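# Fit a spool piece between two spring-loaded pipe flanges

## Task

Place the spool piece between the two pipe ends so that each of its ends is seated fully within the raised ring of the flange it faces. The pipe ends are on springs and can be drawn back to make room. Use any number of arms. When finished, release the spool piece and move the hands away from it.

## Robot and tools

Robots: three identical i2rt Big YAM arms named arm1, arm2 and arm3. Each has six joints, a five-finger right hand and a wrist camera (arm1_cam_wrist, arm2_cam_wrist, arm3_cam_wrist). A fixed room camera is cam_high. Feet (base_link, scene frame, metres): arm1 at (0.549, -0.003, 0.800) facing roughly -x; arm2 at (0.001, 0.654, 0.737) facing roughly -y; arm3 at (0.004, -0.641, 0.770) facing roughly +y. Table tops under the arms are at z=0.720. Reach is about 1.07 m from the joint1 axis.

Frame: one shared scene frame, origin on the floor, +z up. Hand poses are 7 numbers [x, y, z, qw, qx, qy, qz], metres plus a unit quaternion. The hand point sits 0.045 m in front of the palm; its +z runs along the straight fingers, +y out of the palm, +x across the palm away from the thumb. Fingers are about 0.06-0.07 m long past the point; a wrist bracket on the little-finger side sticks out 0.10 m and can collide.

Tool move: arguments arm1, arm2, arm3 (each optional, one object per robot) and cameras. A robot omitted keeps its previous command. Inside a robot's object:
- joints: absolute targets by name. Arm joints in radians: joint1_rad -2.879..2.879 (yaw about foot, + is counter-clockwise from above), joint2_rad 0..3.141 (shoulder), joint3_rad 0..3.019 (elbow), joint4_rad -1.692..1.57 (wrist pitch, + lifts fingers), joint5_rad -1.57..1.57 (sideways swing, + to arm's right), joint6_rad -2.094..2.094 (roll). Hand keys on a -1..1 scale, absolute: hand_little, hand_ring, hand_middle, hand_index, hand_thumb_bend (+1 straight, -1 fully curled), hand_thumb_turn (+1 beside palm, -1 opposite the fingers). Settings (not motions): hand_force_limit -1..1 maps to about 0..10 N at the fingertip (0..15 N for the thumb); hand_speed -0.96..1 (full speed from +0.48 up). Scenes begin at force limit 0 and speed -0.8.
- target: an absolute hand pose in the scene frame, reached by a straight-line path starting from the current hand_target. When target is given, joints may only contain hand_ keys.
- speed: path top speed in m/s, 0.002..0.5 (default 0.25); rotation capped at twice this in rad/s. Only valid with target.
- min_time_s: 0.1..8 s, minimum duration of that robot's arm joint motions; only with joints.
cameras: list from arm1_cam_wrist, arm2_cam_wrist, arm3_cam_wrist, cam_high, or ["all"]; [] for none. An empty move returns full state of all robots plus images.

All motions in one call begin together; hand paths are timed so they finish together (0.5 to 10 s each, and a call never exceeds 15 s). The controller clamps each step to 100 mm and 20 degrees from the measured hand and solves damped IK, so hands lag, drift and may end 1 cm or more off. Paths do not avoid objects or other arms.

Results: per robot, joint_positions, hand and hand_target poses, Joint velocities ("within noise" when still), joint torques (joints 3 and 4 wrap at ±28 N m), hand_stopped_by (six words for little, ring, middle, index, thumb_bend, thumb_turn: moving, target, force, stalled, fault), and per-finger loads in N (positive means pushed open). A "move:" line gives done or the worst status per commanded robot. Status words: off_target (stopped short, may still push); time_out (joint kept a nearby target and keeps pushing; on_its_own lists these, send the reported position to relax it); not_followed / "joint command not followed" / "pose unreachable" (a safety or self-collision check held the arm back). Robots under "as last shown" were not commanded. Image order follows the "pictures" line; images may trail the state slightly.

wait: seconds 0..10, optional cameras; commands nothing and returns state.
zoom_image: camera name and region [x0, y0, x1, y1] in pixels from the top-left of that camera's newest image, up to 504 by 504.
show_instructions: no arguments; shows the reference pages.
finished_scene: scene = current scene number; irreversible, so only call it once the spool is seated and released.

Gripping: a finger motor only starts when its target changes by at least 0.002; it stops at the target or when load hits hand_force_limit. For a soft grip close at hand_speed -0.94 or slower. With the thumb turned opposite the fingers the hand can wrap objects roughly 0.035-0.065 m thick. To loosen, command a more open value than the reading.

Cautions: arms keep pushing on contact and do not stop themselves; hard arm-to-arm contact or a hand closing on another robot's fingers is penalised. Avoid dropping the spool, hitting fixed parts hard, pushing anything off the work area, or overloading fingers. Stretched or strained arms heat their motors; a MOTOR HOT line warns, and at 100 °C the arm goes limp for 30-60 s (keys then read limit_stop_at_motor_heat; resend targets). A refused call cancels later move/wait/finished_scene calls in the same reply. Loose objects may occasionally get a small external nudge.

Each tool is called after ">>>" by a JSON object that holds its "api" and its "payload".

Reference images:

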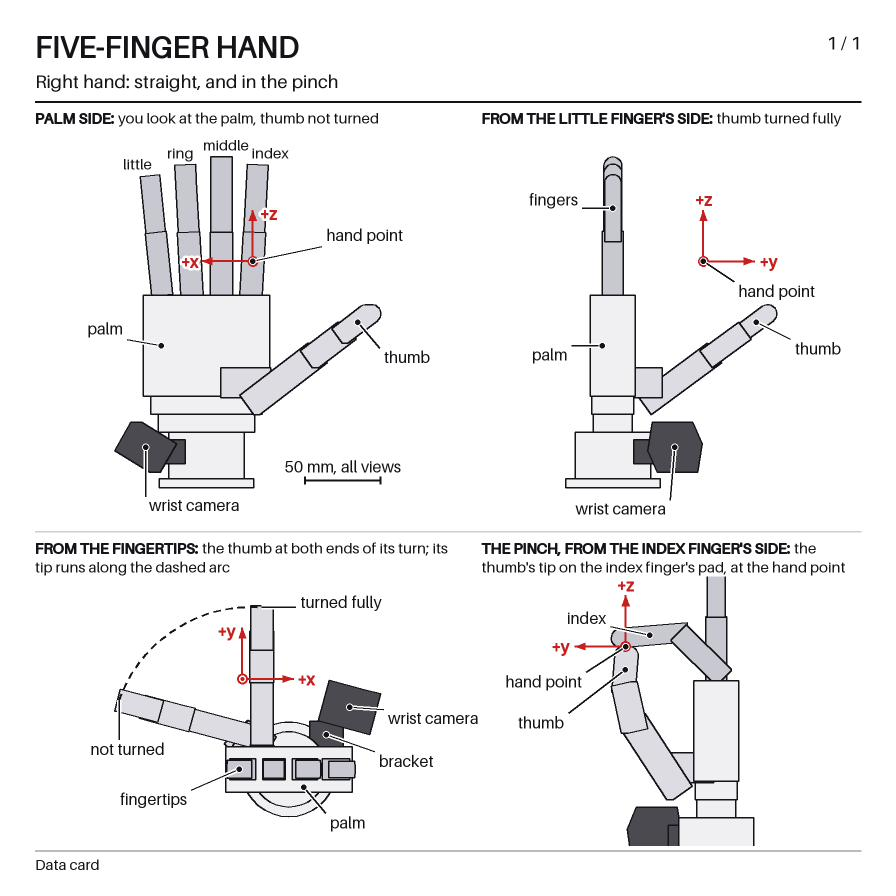

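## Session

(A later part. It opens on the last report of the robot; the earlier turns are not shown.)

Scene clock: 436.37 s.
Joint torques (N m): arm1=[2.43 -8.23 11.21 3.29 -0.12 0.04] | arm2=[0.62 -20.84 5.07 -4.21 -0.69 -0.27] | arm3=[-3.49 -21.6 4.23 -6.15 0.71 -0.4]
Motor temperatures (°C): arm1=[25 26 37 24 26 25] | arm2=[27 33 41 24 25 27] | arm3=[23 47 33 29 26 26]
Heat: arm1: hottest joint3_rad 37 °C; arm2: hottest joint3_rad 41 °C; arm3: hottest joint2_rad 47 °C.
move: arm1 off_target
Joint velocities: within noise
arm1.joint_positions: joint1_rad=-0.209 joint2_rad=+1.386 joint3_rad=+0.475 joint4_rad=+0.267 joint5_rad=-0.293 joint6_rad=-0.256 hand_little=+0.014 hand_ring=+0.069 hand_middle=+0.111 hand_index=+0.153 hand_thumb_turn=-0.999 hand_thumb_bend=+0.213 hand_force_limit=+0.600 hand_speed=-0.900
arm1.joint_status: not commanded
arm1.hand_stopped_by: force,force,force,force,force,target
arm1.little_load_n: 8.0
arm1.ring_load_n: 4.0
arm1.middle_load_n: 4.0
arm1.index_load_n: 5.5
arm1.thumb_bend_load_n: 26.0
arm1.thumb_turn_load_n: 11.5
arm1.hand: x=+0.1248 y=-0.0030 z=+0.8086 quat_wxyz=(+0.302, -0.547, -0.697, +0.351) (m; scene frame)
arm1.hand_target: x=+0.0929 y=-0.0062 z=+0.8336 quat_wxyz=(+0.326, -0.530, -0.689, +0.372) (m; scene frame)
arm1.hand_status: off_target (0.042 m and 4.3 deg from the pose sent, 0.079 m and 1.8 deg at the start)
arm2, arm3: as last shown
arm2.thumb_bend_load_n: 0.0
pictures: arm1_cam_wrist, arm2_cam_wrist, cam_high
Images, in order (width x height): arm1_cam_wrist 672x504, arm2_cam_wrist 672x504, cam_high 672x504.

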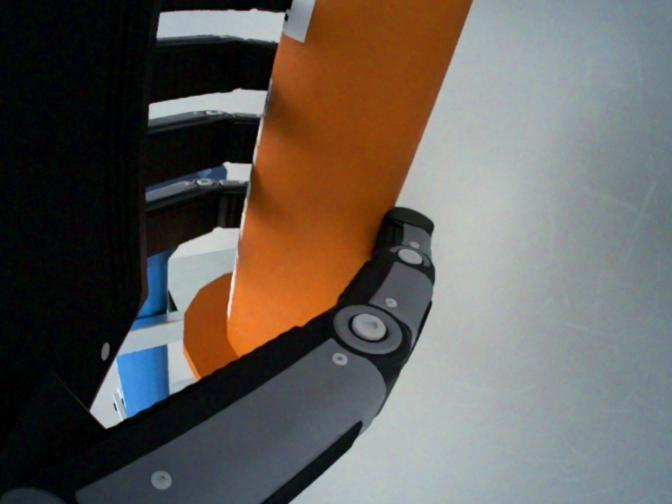

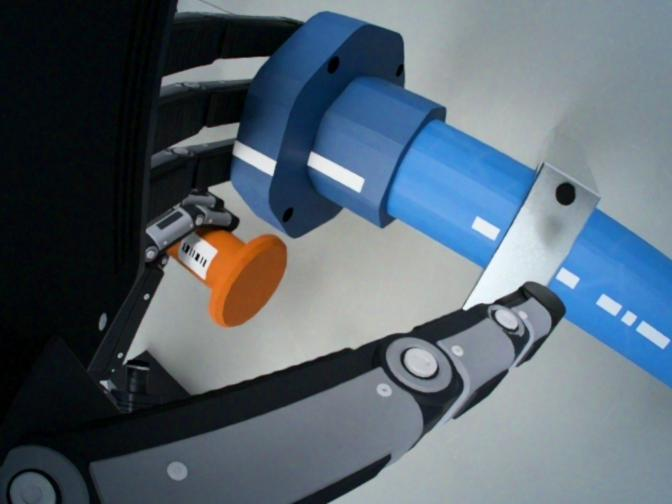

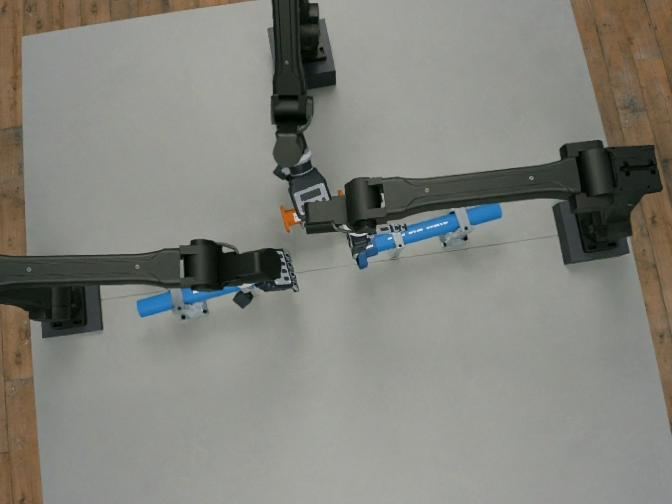

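>>> {"api": "move", "payload": {"arm1": {"target": [0.03, -0.006, 0.842, 0.3266, -0.5299, -0.6888, 0.3716], "speed": 0.1}, "cameras": ["cam_high", "arm1_cam_wrist", "arm2_cam_wrist"]}}

>>> {"api": "zoom_image", "payload": {"camera": "cam_high", "region": [265, 170, 405, 310]}}

Scene clock: 440.77 s.
Joint torques (N m): arm1=[2.55 -11.16 14.12 3.06 -0.01 0.11] | arm2=[0.67 -20.84 5.07 -4.21 -0.69 -0.28] | arm3=[-3.31 -21.54 4.26 -6.13 0.71 -0.4]
Motor temperatures (°C): arm1=[25 26 38 24 26 25] | arm2=[27 34 41 24 25 27] | arm3=[23 47 33 29 26 26]
Heat: arm1: hottest joint3_rad 38 °C; arm2: hottest joint3_rad 41 °C; arm3: hottest joint2_rad 47 °C.
move: arm1 off_target
Joint velocities: within noise
arm1.joint_positions: joint1_rad=-0.187 joint2_rad=+1.502 joint3_rad=+0.599 joint4_rad=+0.224 joint5_rad=-0.278 joint6_rad=-0.250 hand_little=+0.014 hand_ring=+0.068 hand_middle=+0.111 hand_index=+0.153 hand_thumb_turn=-1.000 hand_thumb_bend=+0.211 hand_force_limit=+0.600 hand_speed=-0.900
arm1.joint_status: not commanded
arm1.hand_stopped_by: force,force,force,force,force,target
arm1.little_load_n: 6.0
arm1.ring_load_n: 0.0
arm1.middle_load_n: 0.0
arm1.index_load_n: 0.0
arm1.thumb_bend_load_n: 10.5
arm1.thumb_turn_load_n: 3.0
arm1.hand: x=+0.0852 y=-0.0042 z=+0.8022 quat_wxyz=(+0.287, -0.552, -0.704, +0.343) (m; scene frame)
arm1.hand_target: x=+0.0363 y=-0.0065 z=+0.8457 quat_wxyz=(+0.326, -0.530, -0.689, +0.372) (m; scene frame)
arm1.hand_status: off_target (0.068 m and 6.4 deg from the pose sent, 0.100 m and 4.3 deg at the start)
arm2, arm3: as last shown
arm2.ring_load_n: 5.5
arm2.middle_load_n: 7.0
arm2.thumb_turn_load_n: 0.5
arm3.hand_target: x=+0.0277 y=-0.1787 z=+0.9639 quat_wxyz=(+0.060, +0.996, +0.070, +0.002) (m; scene frame)
pictures: arm1_cam_wrist, arm2_cam_wrist, cam_high
Images, in order (width x height): arm1_cam_wrist 672x504, arm2_cam_wrist 672x504, cam_high 672x504.

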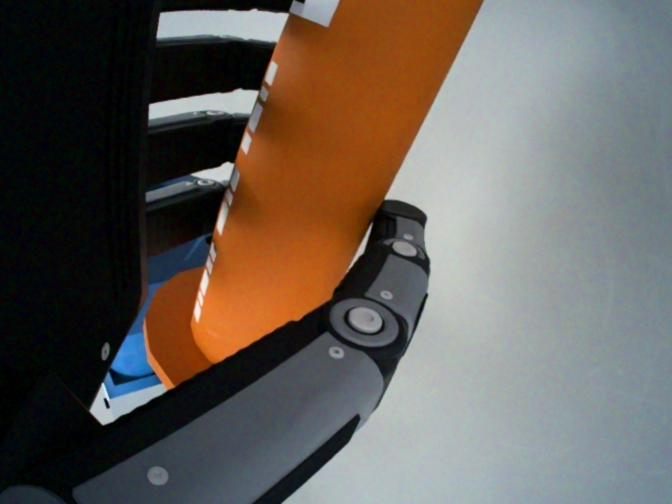

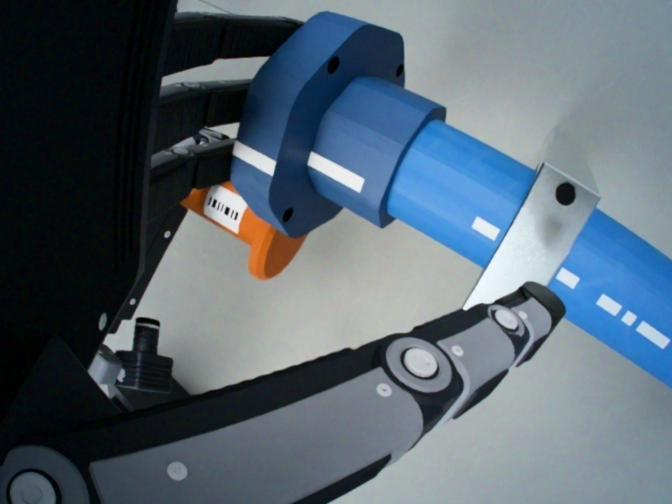

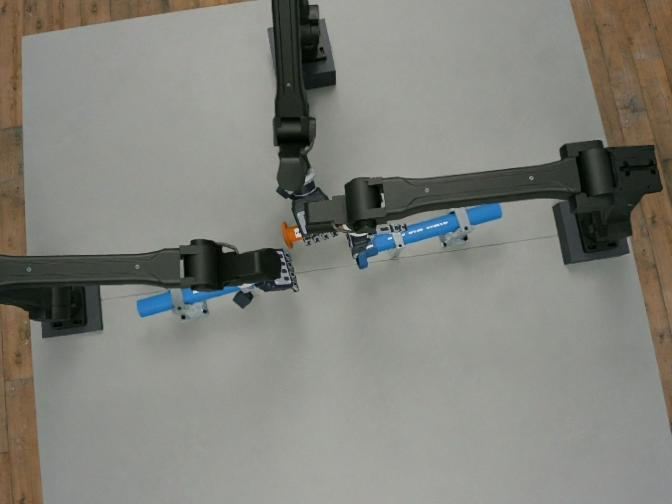

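Scaled by 3.600.

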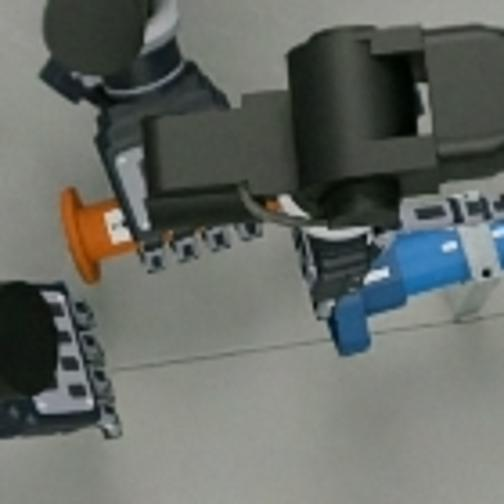

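>>> {"api": "wait", "payload": {"seconds": 0.1, "cameras": ["all"]}}

>>> {"api": "zoom_image", "payload": {"camera": "cam_high", "region": [330, 200, 400, 280]}}

>>> {"api": "zoom_image", "payload": {"camera": "arm1_cam_wrist", "region": [90, 150, 300, 430]}}

Scene clock: 480.47 s.
Joint torques (N m): arm1=[2.73 -11.22 14.16 3.07 -0.01 0.11] | arm2=[0.62 -20.84 5.07 -4.21 -0.69 -0.27] | arm3=[-3.6 -21.6 4.21 -6.08 0.71 -0.41]
Motor temperatures (°C): arm1=[25 27 41 24 26 25] | arm2=[27 36 39 25 25 27] | arm3=[23 47 33 30 26 26]
Heat: arm1: hottest joint3_rad 41 °C; arm2: hottest joint3_rad 39 °C; arm3: hottest joint2_rad 47 °C.
Joint velocities: within noise
arm1.joint_positions: joint1_rad=-0.187 joint2_rad=+1.502 joint3_rad=+0.599 joint4_rad=+0.224 joint5_rad=-0.278 joint6_rad=-0.250 hand_little=+0.014 hand_ring=+0.068 hand_middle=+0.111 hand_index=+0.153 hand_thumb_turn=-1.000 hand_thumb_bend=+0.211 hand_force_limit=+0.600 hand_speed=-0.900
arm1.joint_status: not commanded
arm1.hand_stopped_by: force,force,force,force,force,target
arm1.little_load_n: 6.0
arm1.ring_load_n: 0.0
arm1.middle_load_n: 0.0
arm1.index_load_n: 0.0
arm1.thumb_bend_load_n: 11.0
arm1.thumb_turn_load_n: 3.0
arm1.hand: x=+0.0852 y=-0.0042 z=+0.8022 quat_wxyz=(+0.287, -0.552, -0.704, +0.343) (m; scene frame)
arm1.hand_target: x=+0.0363 y=-0.0065 z=+0.8457 quat_wxyz=(+0.326, -0.530, -0.689, +0.372) (m; scene frame)
arm1.hand_status: off_target (0.068 m and 6.4 deg from the pose sent, 0.100 m and 4.3 deg at the start)
arm2.joint_positions: joint1_rad=-0.074 joint2_rad=+1.464 joint3_rad=+1.196 joint4_rad=-0.765 joint5_rad=-0.096 joint6_rad=-0.172 hand_little=+0.600 hand_ring=+0.601 hand_middle=+0.601 hand_index=+0.601 hand_thumb_turn=-1.000 hand_thumb_bend=+1.000 hand_force_limit=+0.600 hand_speed=+0.200
arm2.joint_status: not commanded
arm2.hand_stopped_by: target,target,target,target,target,target
arm2.little_load_n: 0.0
arm2.ring_load_n: 5.0
arm2.middle_load_n: 7.0
arm2.index_load_n: 11.5
arm2.thumb_bend_load_n: 0.0
arm2.thumb_turn_load_n: 0.0
arm2.hand: x=+0.0060 y=+0.1555 z=+0.8901 quat_wxyz=(-0.016, +0.063, -0.960, +0.271) (m; scene frame)
arm2.hand_target: x=+0.0027 y=+0.2053 z=+0.9238 quat_wxyz=(-0.018, +0.067, -0.963, +0.259) (m; scene frame)
arm2.hand_status: not commanded
arm3.joint_positions: joint1_rad=-0.044 joint2_rad=+1.904 joint3_rad=+1.792 joint4_rad=-1.444 joint5_rad=+0.003 joint6_rad=-0.181 hand_little=-0.990 hand_ring=+1.000 hand_middle=+1.000 hand_index=+1.000 hand_thumb_turn=-1.000 hand_thumb_bend=+1.000 hand_force_limit=+0.600 hand_speed=+0.200
arm3.joint_status: not commanded
arm3.hand_stopped_by: target,target,target,target,target,target
arm3.little_load_n: 0.0
arm3.ring_load_n: 0.5
arm3.middle_load_n: 2.5
arm3.index_load_n: 1.5
arm3.thumb_bend_load_n: 0.0
arm3.thumb_turn_load_n: 0.0
arm3.hand: x=+0.0080 y=-0.1115 z=+0.9244 quat_wxyz=(-0.007, +0.998, +0.069, +0.003) (m; scene frame)
arm3.hand_target: x=+0.0277 y=-0.1787 z=+0.9639 quat_wxyz=(+0.060, +0.996, +0.070, +0.002) (m; scene frame)
arm3.hand_status: not commanded
wait: 0.10 s; at rest from the start
pictures: arm1_cam_wrist, arm2_cam_wrist, arm3_cam_wrist, cam_high
Images, in order (width x height): arm1_cam_wrist 672x504, arm2_cam_wrist 672x504, arm3_cam_wrist 672x504, cam_high 672x504.

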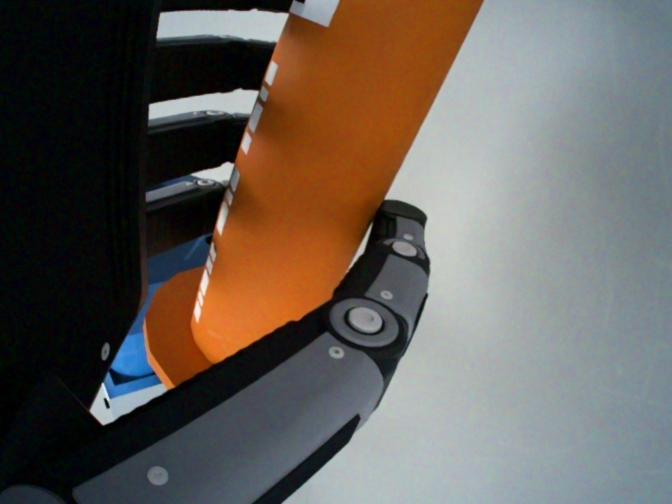

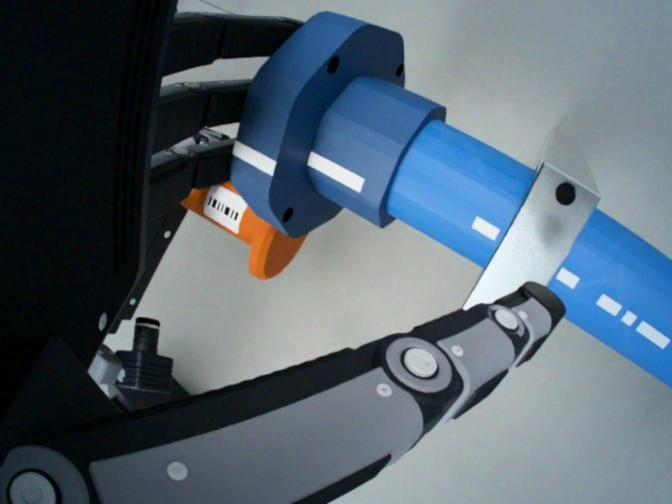

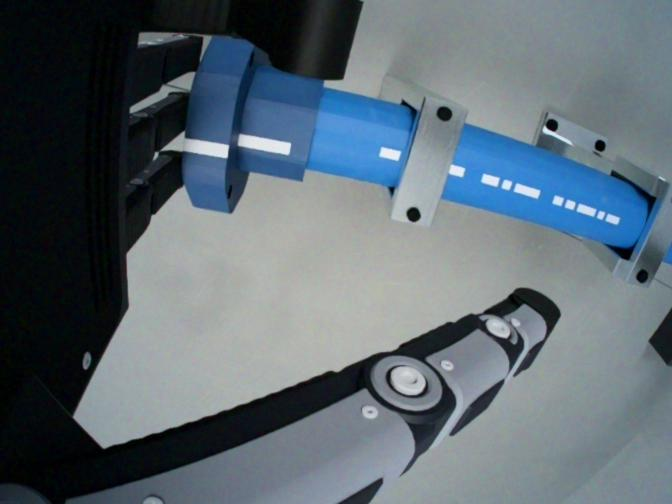

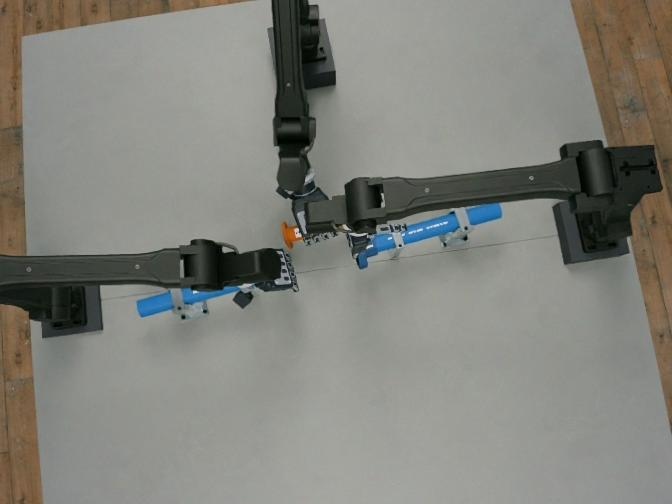

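Scaled by 6.300.

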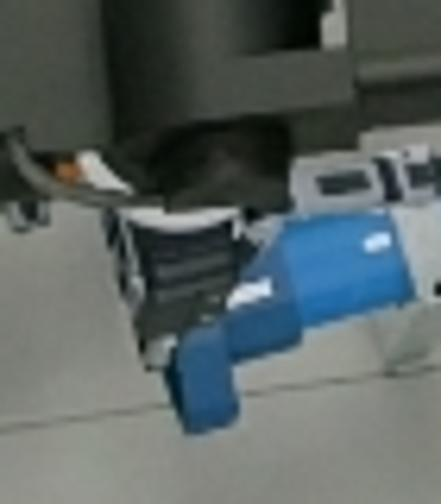

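Scaled by 1.800 from the camera's 672x504 image, which has a finer 960x720 frame.

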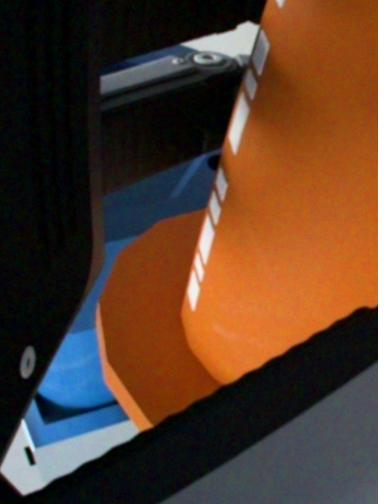

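>>> {"api": "move", "payload": {"arm1": {"target": [0.085, 0.001, 0.815, 0.3266, -0.5299, -0.6888, 0.3716], "speed": 0.1}, "cameras": ["cam_high", "arm1_cam_wrist", "arm2_cam_wrist"]}}

>>> {"api": "zoom_image", "payload": {"camera": "arm1_cam_wrist", "region": [90, 150, 300, 430]}}

>>> {"api": "zoom_image", "payload": {"camera": "arm2_cam_wrist", "region": [100, 100, 350, 400]}}

>>> {"api": "zoom_image", "payload": {"camera": "cam_high", "region": [265, 170, 405, 310]}}

Scene clock: 513.13 s.
Joint torques (N m): arm1=[-0.03 -13.04 6.22 3.37 -0.32 -0.07] | arm2=[0.62 -20.84 5.07 -4.21 -0.69 -0.27] | arm3=[-3.49 -21.66 4.16 -6.12 0.72 -0.42]
Motor temperatures (°C): arm1=[25 27 43 25 26 25] | arm2=[27 36 38 25 25 27] | arm3=[23 48 32 30 27 26]
Heat: arm1: hottest joint3_rad 43 °C; arm2: hottest joint3_rad 38 °C; arm3: hottest joint2_rad 48 °C.
move: arm1 off_target
Joint velocities: within noise
arm1.joint_positions: joint1_rad=-0.191 joint2_rad=+1.502 joint3_rad=+0.538 joint4_rad=+0.337 joint5_rad=-0.301 joint6_rad=-0.258 hand_little=+0.013 hand_ring=+0.068 hand_middle=+0.111 hand_index=+0.153 hand_thumb_turn=-1.000 hand_thumb_bend=+0.210 hand_force_limit=+0.600 hand_speed=-0.900
arm1.joint_status: not commanded
arm1.hand_stopped_by: force,force,force,force,force,target
arm1.little_load_n: 4.0
arm1.ring_load_n: 0.0
arm1.middle_load_n: 0.0
arm1.index_load_n: 2.5
arm1.thumb_bend_load_n: 8.0
arm1.thumb_turn_load_n: 3.5
arm1.hand: x=+0.0940 y=-0.0071 z=+0.7973 quat_wxyz=(+0.303, -0.536, -0.701, +0.360) (m; scene frame)
arm1.hand_target: x=+0.0852 y=+0.0009 z=+0.8147 quat_wxyz=(+0.327, -0.530, -0.689, +0.371) (m; scene frame)
arm1.hand_status: off_target (0.021 m and 3.4 deg from the pose sent, 0.014 m and 6.4 deg at the start)
arm2, arm3: as last shown
arm3.hand: x=+0.0080 y=-0.1115 z=+0.9246 quat_wxyz=(-0.007, +0.998, +0.069, +0.003) (m; scene frame)
arm3.hand_target: x=+0.0277 y=-0.1787 z=+0.9641 quat_wxyz=(+0.060, +0.996, +0.070, +0.002) (m; scene frame)
pictures: arm1_cam_wrist, arm2_cam_wrist, cam_high
Images, in order (width x height): arm1_cam_wrist 672x504, arm2_cam_wrist 672x504, cam_high 672x504.

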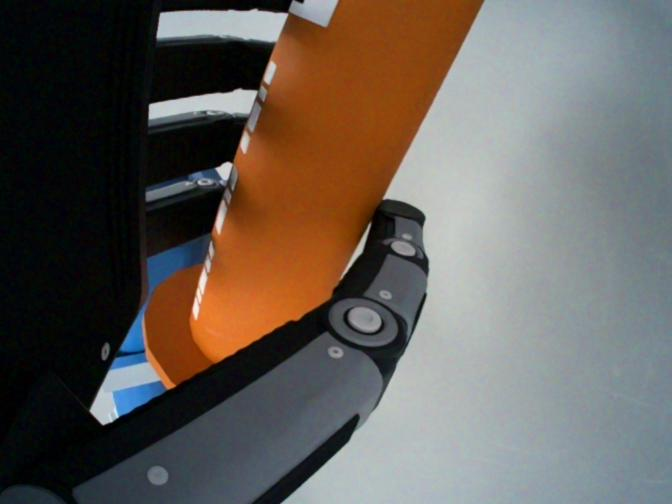

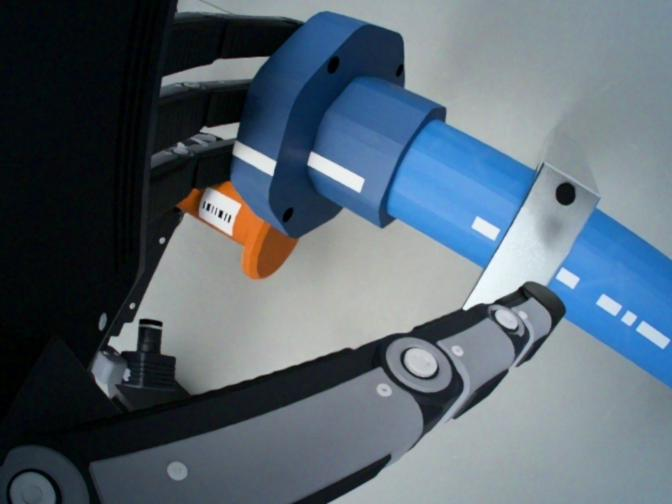

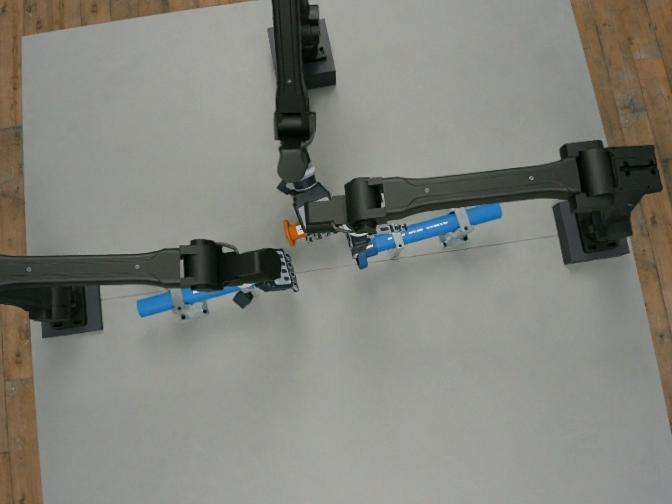

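Scaled by 1.800 from the camera's 672x504 image, which has a finer 960x720 frame.

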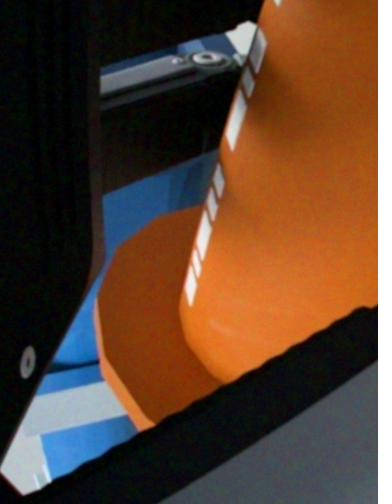

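Scaled by 1.680 from the camera's 672x504 image, which has a finer 960x720 frame.

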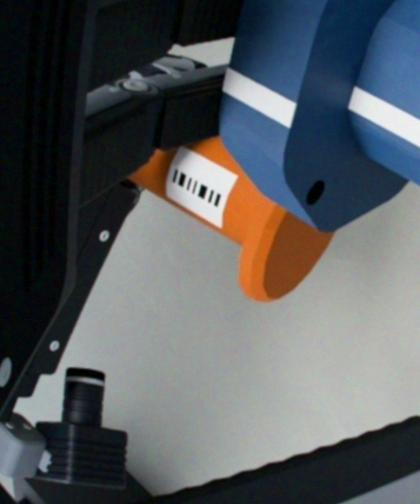

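Scaled by 3.600.

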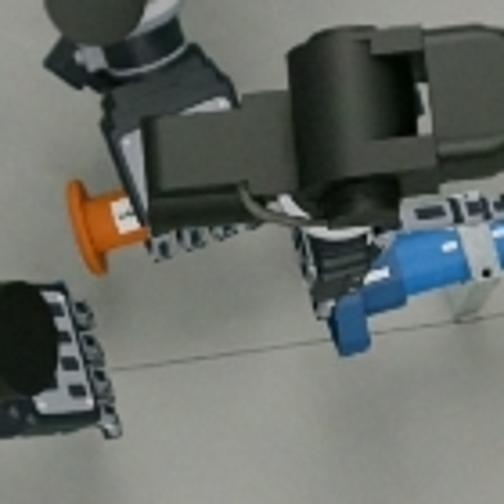

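>>> {"api": "move", "payload": {"arm1": {"target": [0.105, 0.022, 0.825, 0.3266, -0.5299, -0.6888, 0.3716], "speed": 0.1, "joints": {"hand_little": -0.06, "hand_ring": 0.0, "hand_middle": 0.04, "hand_index": 0.08, "hand_thumb_bend": 0.15}}, "cameras": ["cam_high", "arm1_cam_wrist", "arm2_cam_wrist"]}}

>>> {"api": "zoom_image", "payload": {"camera": "cam_high", "region": [265, 170, 405, 310]}}

Scene clock: 536.27 s.
Joint torques (N m): arm1=[0.03 -12.51 6.39 2.29 -0.35 -0.23] | arm2=[0.67 -20.78 5.07 -4.21 -0.69 -0.27] | arm3=[-3.31 -21.6 4.18 -6.13 0.73 -0.41]
Motor temperatures (°C): arm1=[25 27 39 25 26 25] | arm2=[27 37 38 25 25 27] | arm3=[23 48 32 30 27 26]
Heat: arm1: hottest joint3_rad 39 °C; arm2: hottest joint3_rad 38 °C; arm3: hottest joint2_rad 48 °C.
move: arm1 off_target
Joint velocities: within noise
arm1.joint_positions: joint1_rad=-0.265 joint2_rad=+1.435 joint3_rad=+0.509 joint4_rad=+0.310 joint5_rad=-0.362 joint6_rad=-0.285 hand_little=-0.060 hand_ring=+0.000 hand_middle=+0.040 hand_index=+0.080 hand_thumb_turn=-1.000 hand_thumb_bend=+0.205 hand_force_limit=+0.600 hand_speed=-0.900
arm1.joint_status: hand_thumb_bend off_target (ended at +0.205, target +0.150); the others done
arm1.hand_stopped_by: target,target,target,target,force,target
arm1.little_load_n: 1.0
arm1.ring_load_n: 0.0
arm1.middle_load_n: 0.0
arm1.index_load_n: 0.0
arm1.thumb_bend_load_n: 2.5
arm1.thumb_turn_load_n: 1.0
arm1.hand: x=+0.1075 y=+0.0141 z=+0.8119 quat_wxyz=(+0.310, -0.536, -0.693, +0.369) (m; scene frame)
arm1.hand_target: x=+0.1048 y=+0.0218 z=+0.8246 quat_wxyz=(+0.327, -0.530, -0.689, +0.371) (m; scene frame)
arm1.hand_status: off_target (0.015 m and 2.1 deg from the pose sent, 0.042 m and 3.4 deg at the start)
arm2, arm3: as last shown
arm2.middle_load_n: 7.5
arm3.middle_load_n: 3.0
pictures: arm1_cam_wrist, arm2_cam_wrist, cam_high
Images, in order (width x height): arm1_cam_wrist 672x504, arm2_cam_wrist 672x504, cam_high 672x504.

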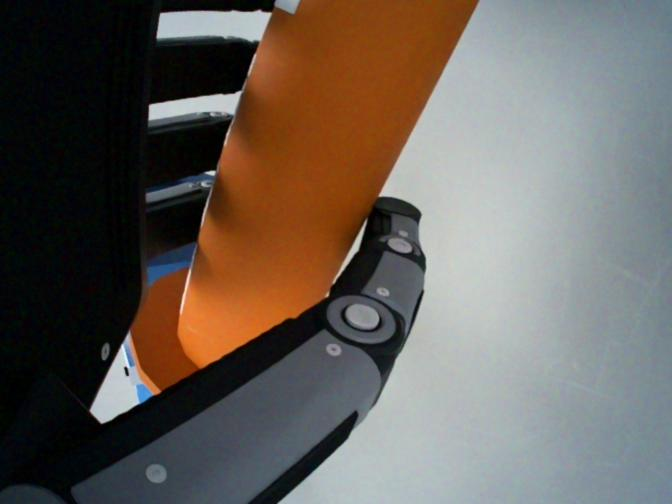

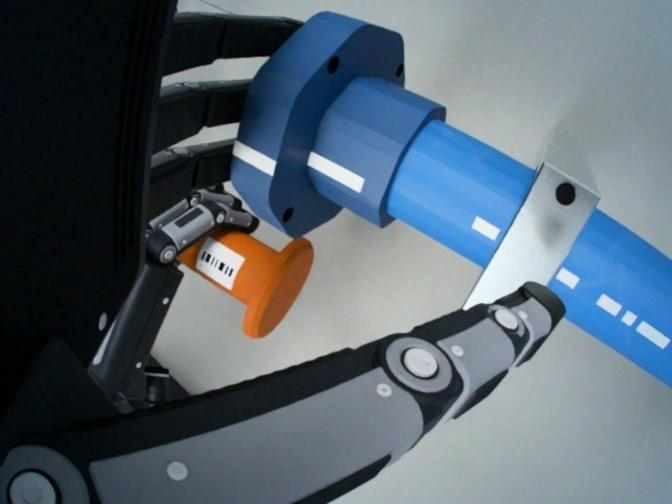

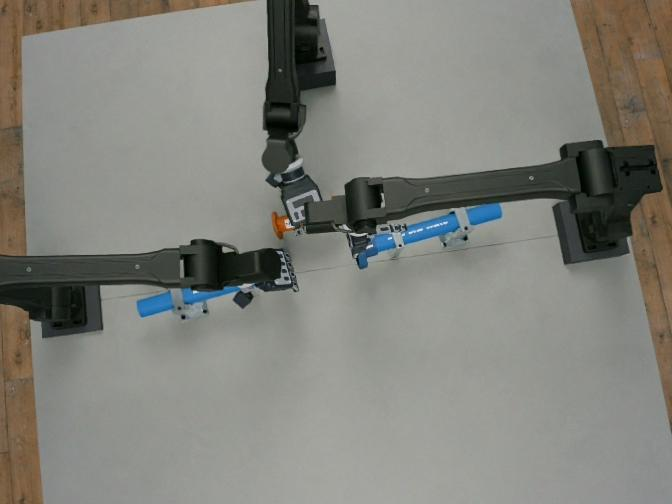

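Scaled by 3.600.

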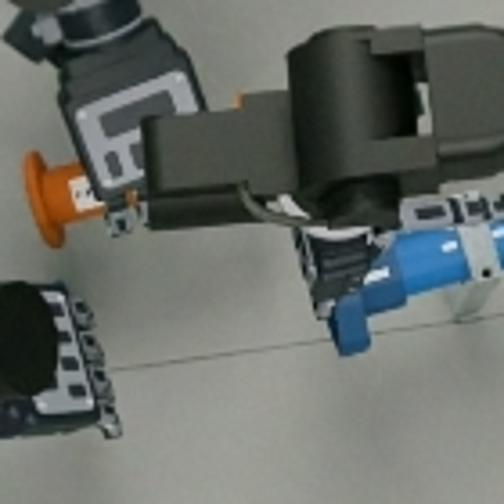

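>>> {"api": "move", "payload": {"arm1": {"joints": {"hand_little": -0.3, "hand_ring": -0.25, "hand_middle": -0.2, "hand_index": -0.15, "hand_thumb_bend": 0.0, "hand_speed": -0.9}}, "cameras": ["cam_high", "arm1_cam_wrist", "arm2_cam_wrist"]}}

>>> {"api": "zoom_image", "payload": {"camera": "cam_high", "region": [265, 170, 405, 310]}}

Scene clock: 540.67 s.
Joint torques (N m): arm1=[0.03 -12.34 6.41 2.26 -0.34 -0.23] | arm2=[0.67 -20.84 5.05 -4.21 -0.69 -0.27] | arm3=[-3.49 -21.6 4.19 -6.16 0.72 -0.4]
Motor temperatures (°C): arm1=[25 27 39 25 26 25] | arm2=[27 37 38 25 25 27] | arm3=[23 48 32 30 27 26]
Heat: arm1: hottest joint3_rad 39 °C; arm2: hottest joint3_rad 38 °C; arm3: hottest joint2_rad 48 °C.
move: arm1 done
Joint velocities: within noise
arm1.joint_positions: joint1_rad=-0.265 joint2_rad=+1.435 joint3_rad=+0.509 joint4_rad=+0.310 joint5_rad=-0.362 joint6_rad=-0.286 hand_little=-0.300 hand_ring=-0.250 hand_middle=-0.200 hand_index=-0.150 hand_thumb_turn=-1.000 hand_thumb_bend=+0.004 hand_force_limit=+0.600 hand_speed=-0.900
arm1.joint_status: all done
arm1.hand_stopped_by: target,target,target,target,target,target
arm1.little_load_n: 0.0
arm1.ring_load_n: 0.0
arm1.middle_load_n: 0.0
arm1.index_load_n: 1.0
arm1.thumb_bend_load_n: 4.5
arm1.thumb_turn_load_n: 0.0
arm1.hand: x=+0.1075 y=+0.0141 z=+0.8121 quat_wxyz=(+0.310, -0.536, -0.693, +0.369) (m; scene frame)
arm1.hand_target: x=+0.1048 y=+0.0218 z=+0.8247 quat_wxyz=(+0.327, -0.530, -0.689, +0.371) (m; scene frame)
arm1.hand_status: not commanded
arm2, arm3: as last shown
arm2.ring_load_n: 5.5
arm2.middle_load_n: 7.0
arm3.middle_load_n: 2.5
pictures: arm1_cam_wrist, arm2_cam_wrist, cam_high
Images, in order (width x height): arm1_cam_wrist 672x504, arm2_cam_wrist 672x504, cam_high 672x504.

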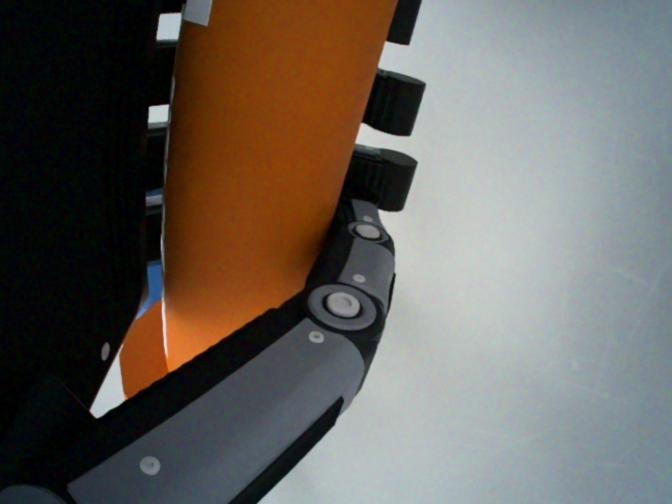

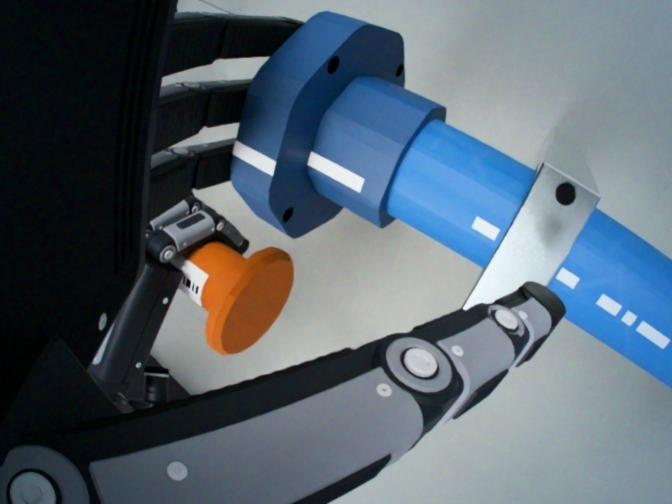

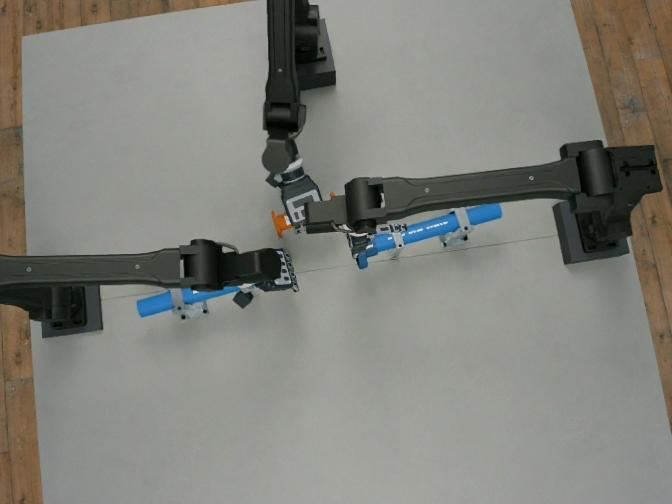

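Scaled by 3.600.

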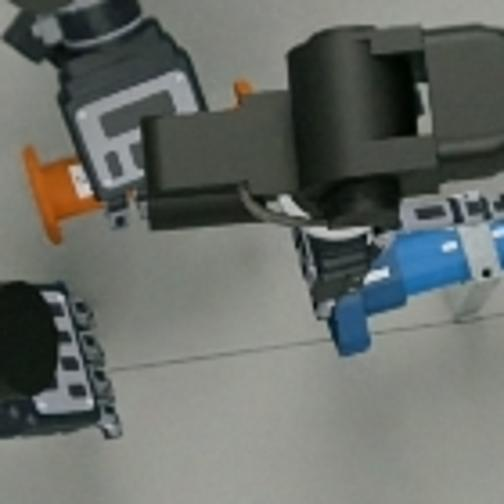

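>>> {"api": "move", "payload": {"arm1": {"joints": {"hand_little": -0.7, "hand_ring": -0.7, "hand_middle": -0.7, "hand_index": -0.7, "hand_thumb_bend": -0.3, "hand_speed": -0.88}}, "cameras": ["cam_high", "arm1_cam_wrist", "arm2_cam_wrist"]}}

>>> {"api": "zoom_image", "payload": {"camera": "cam_high", "region": [265, 170, 405, 310]}}

Scene clock: 552.27 s.
Joint torques (N m): arm1=[0.09 -12.45 6.37 2.28 -0.33 -0.21] | arm2=[0.62 -20.84 5.07 -4.21 -0.69 -0.28] | arm3=[-3.49 -21.48 4.16 -6.16 0.73 -0.42]
Motor temperatures (°C): arm1=[25 28 38 24 26 25] | arm2=[27 37 38 25 25 27] | arm3=[23 48 32 30 27 26]
Heat: arm1: hottest joint3_rad 38 °C; arm2: hottest joint3_rad 38 °C; arm3: hottest joint2_rad 48 °C.
move: arm1 off_target
Joint velocities: within noise
arm1.joint_positions: joint1_rad=-0.265 joint2_rad=+1.435 joint3_rad=+0.509 joint4_rad=+0.310 joint5_rad=-0.362 joint6_rad=-0.287 hand_little=-0.700 hand_ring=-0.699 hand_middle=-0.240 hand_index=-0.257 hand_thumb_turn=-1.000 hand_thumb_bend=-0.021 hand_force_limit=+0.600 hand_speed=-0.880
arm1.joint_status: hand_middle off_target (ended at -0.240, target -0.700); hand_index off_target (ended at -0.257, target -0.700); hand_thumb_bend off_target (ended at -0.021, target -0.300); the others done
arm1.hand_stopped_by: target,target,force,force,force,target
arm1.little_load_n: 0.0
arm1.ring_load_n: 2.5
arm1.middle_load_n: 8.0
arm1.index_load_n: 9.5
arm1.thumb_bend_load_n: 12.0
arm1.thumb_turn_load_n: 1.0
arm1.hand: x=+0.1075 y=+0.0143 z=+0.8121 quat_wxyz=(+0.310, -0.536, -0.693, +0.369) (m; scene frame)
arm1.hand_target: x=+0.1048 y=+0.0219 z=+0.8247 quat_wxyz=(+0.327, -0.530, -0.689, +0.371) (m; scene frame)
arm1.hand_status: not commanded
arm2, arm3: as last shown
pictures: arm1_cam_wrist, arm2_cam_wrist, cam_high
Images, in order (width x height): arm1_cam_wrist 672x504, arm2_cam_wrist 672x504, cam_high 672x504.

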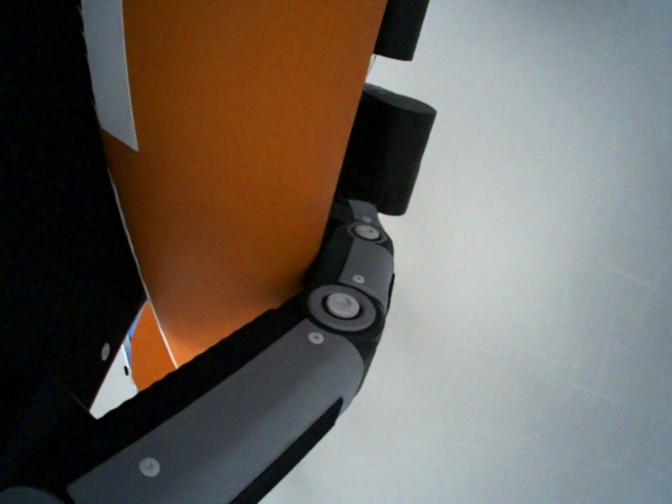

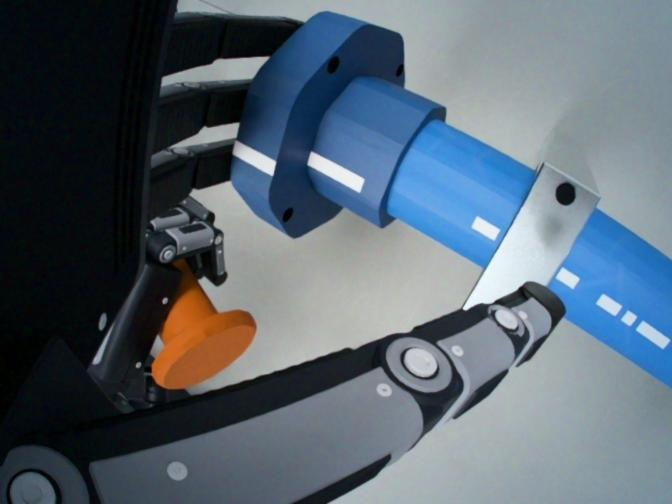

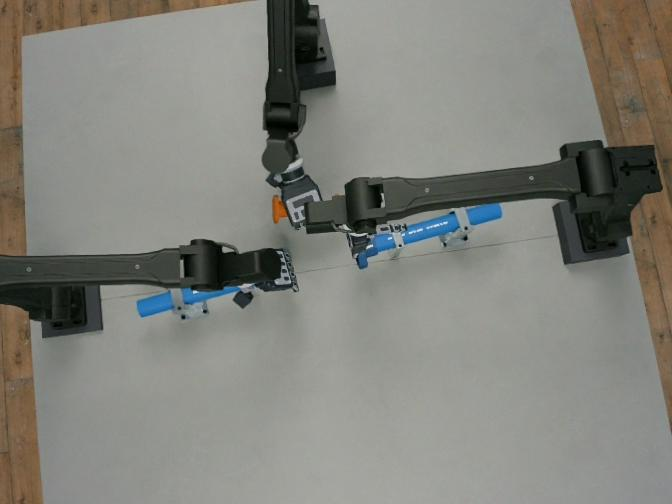

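Scaled by 3.600.

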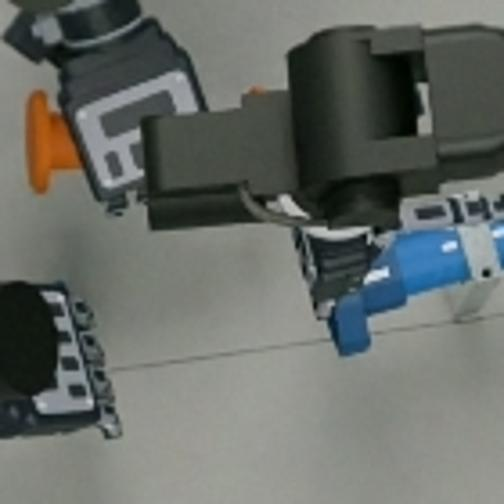

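>>> {"api": "move", "payload": {"arm1": {"target": [0.12, 0.025, 0.835, 0.2149, -0.4653, -0.7314, 0.4499], "speed": 0.15}, "cameras": ["cam_high", "arm1_cam_wrist", "arm2_cam_wrist"]}}

>>> {"api": "zoom_image", "payload": {"camera": "cam_high", "region": [265, 170, 405, 310]}}

>>> {"api": "zoom_image", "payload": {"camera": "arm2_cam_wrist", "region": [100, 150, 350, 450]}}

Scene clock: 574.57 s.
Joint torques (N m): arm1=[-0.03 -9.17 10.99 1.65 -0.73 -0.18] | arm2=[0.67 -20.84 5.05 -4.21 -0.69 -0.28] | arm3=[-3.37 -21.66 4.26 -6.11 0.71 -0.41]
Motor temperatures (°C): arm1=[25 28 36 24 26 25] | arm2=[27 37 37 25 25 27] | arm3=[23 48 32 30 27 26]
Heat: arm1: hottest joint3_rad 36 °C; arm2: hottest joint2_rad 37 °C; arm3: hottest joint2_rad 48 °C.
move: arm1 off_target
Joint velocities: within noise
arm1.joint_positions: joint1_rad=-0.412 joint2_rad=+1.444 joint3_rad=+0.572 joint4_rad=+0.045 joint5_rad=-0.765 joint6_rad=-0.478 hand_little=-0.700 hand_ring=-0.699 hand_middle=-0.240 hand_index=-0.257 hand_thumb_turn=-1.000 hand_thumb_bend=-0.021 hand_force_limit=+0.600 hand_speed=-0.880
arm1.joint_status: not commanded
arm1.hand_stopped_by: target,target,force,force,force,target
arm1.little_load_n: 0.0
arm1.ring_load_n: 2.5
arm1.middle_load_n: 8.0
arm1.index_load_n: 9.5
arm1.thumb_bend_load_n: 12.0
arm1.thumb_turn_load_n: 1.0
arm1.hand: x=+0.1437 y=+0.0098 z=+0.8201 quat_wxyz=(+0.193, -0.475, -0.734, +0.446) (m; scene frame)
arm1.hand_target: x=+0.1214 y=+0.0250 z=+0.8356 quat_wxyz=(+0.215, -0.465, -0.731, +0.450) (m; scene frame)
arm1.hand_status: off_target (0.032 m and 2.7 deg from the pose sent, 0.028 m and 17.1 deg at the start)
arm2, arm3: as last shown
arm2.ring_load_n: 5.0
pictures: arm1_cam_wrist, arm2_cam_wrist, cam_high
Images, in order (width x height): arm1_cam_wrist 672x504, arm2_cam_wrist 672x504, cam_high 672x504.

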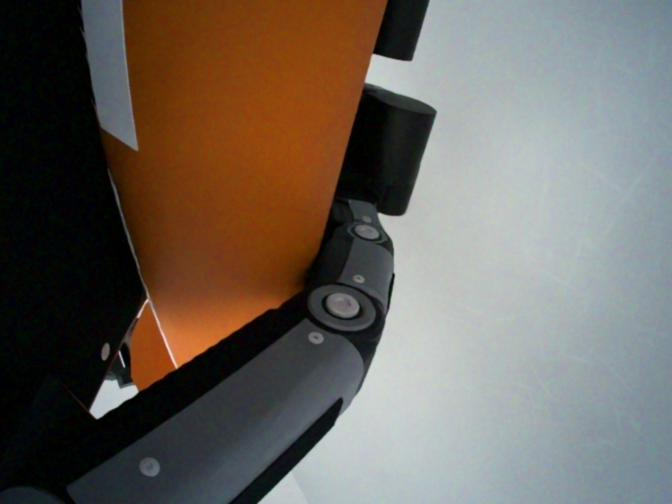

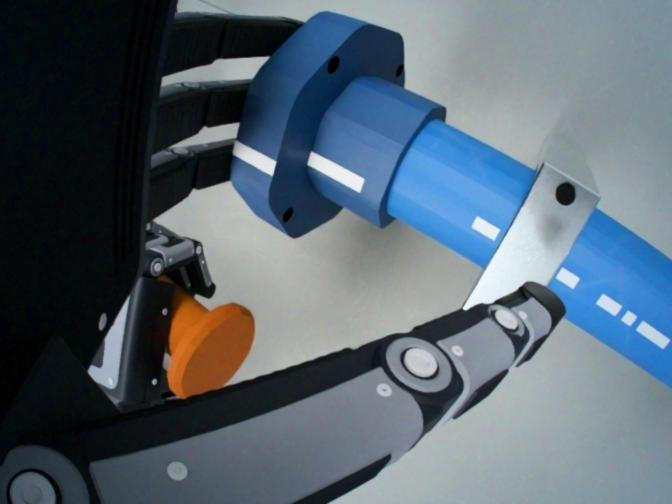

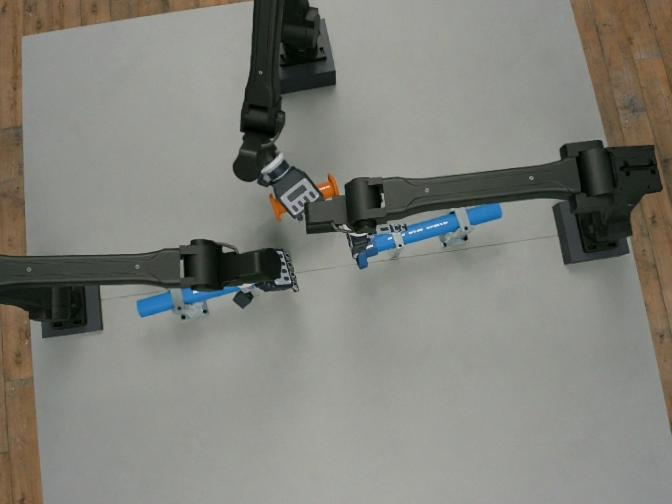

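Scaled by 3.600.

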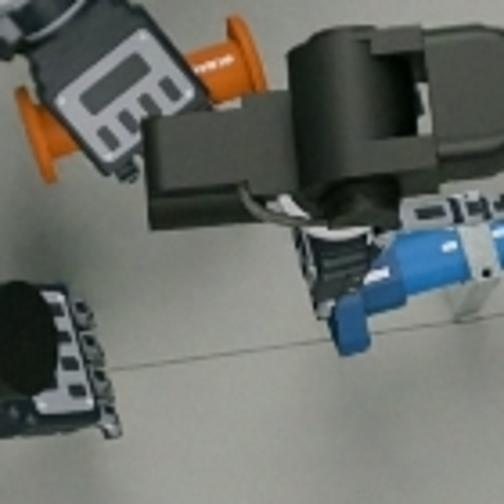

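Scaled by 1.680 from the camera's 672x504 image, which has a finer 960x720 frame.

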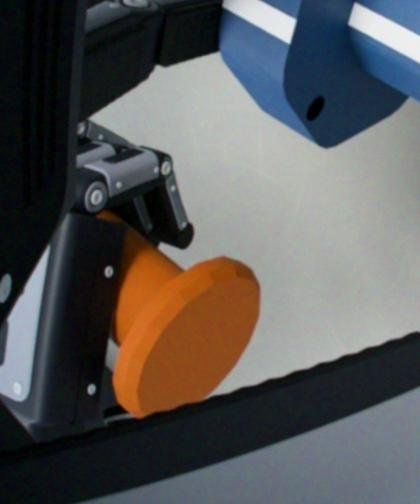

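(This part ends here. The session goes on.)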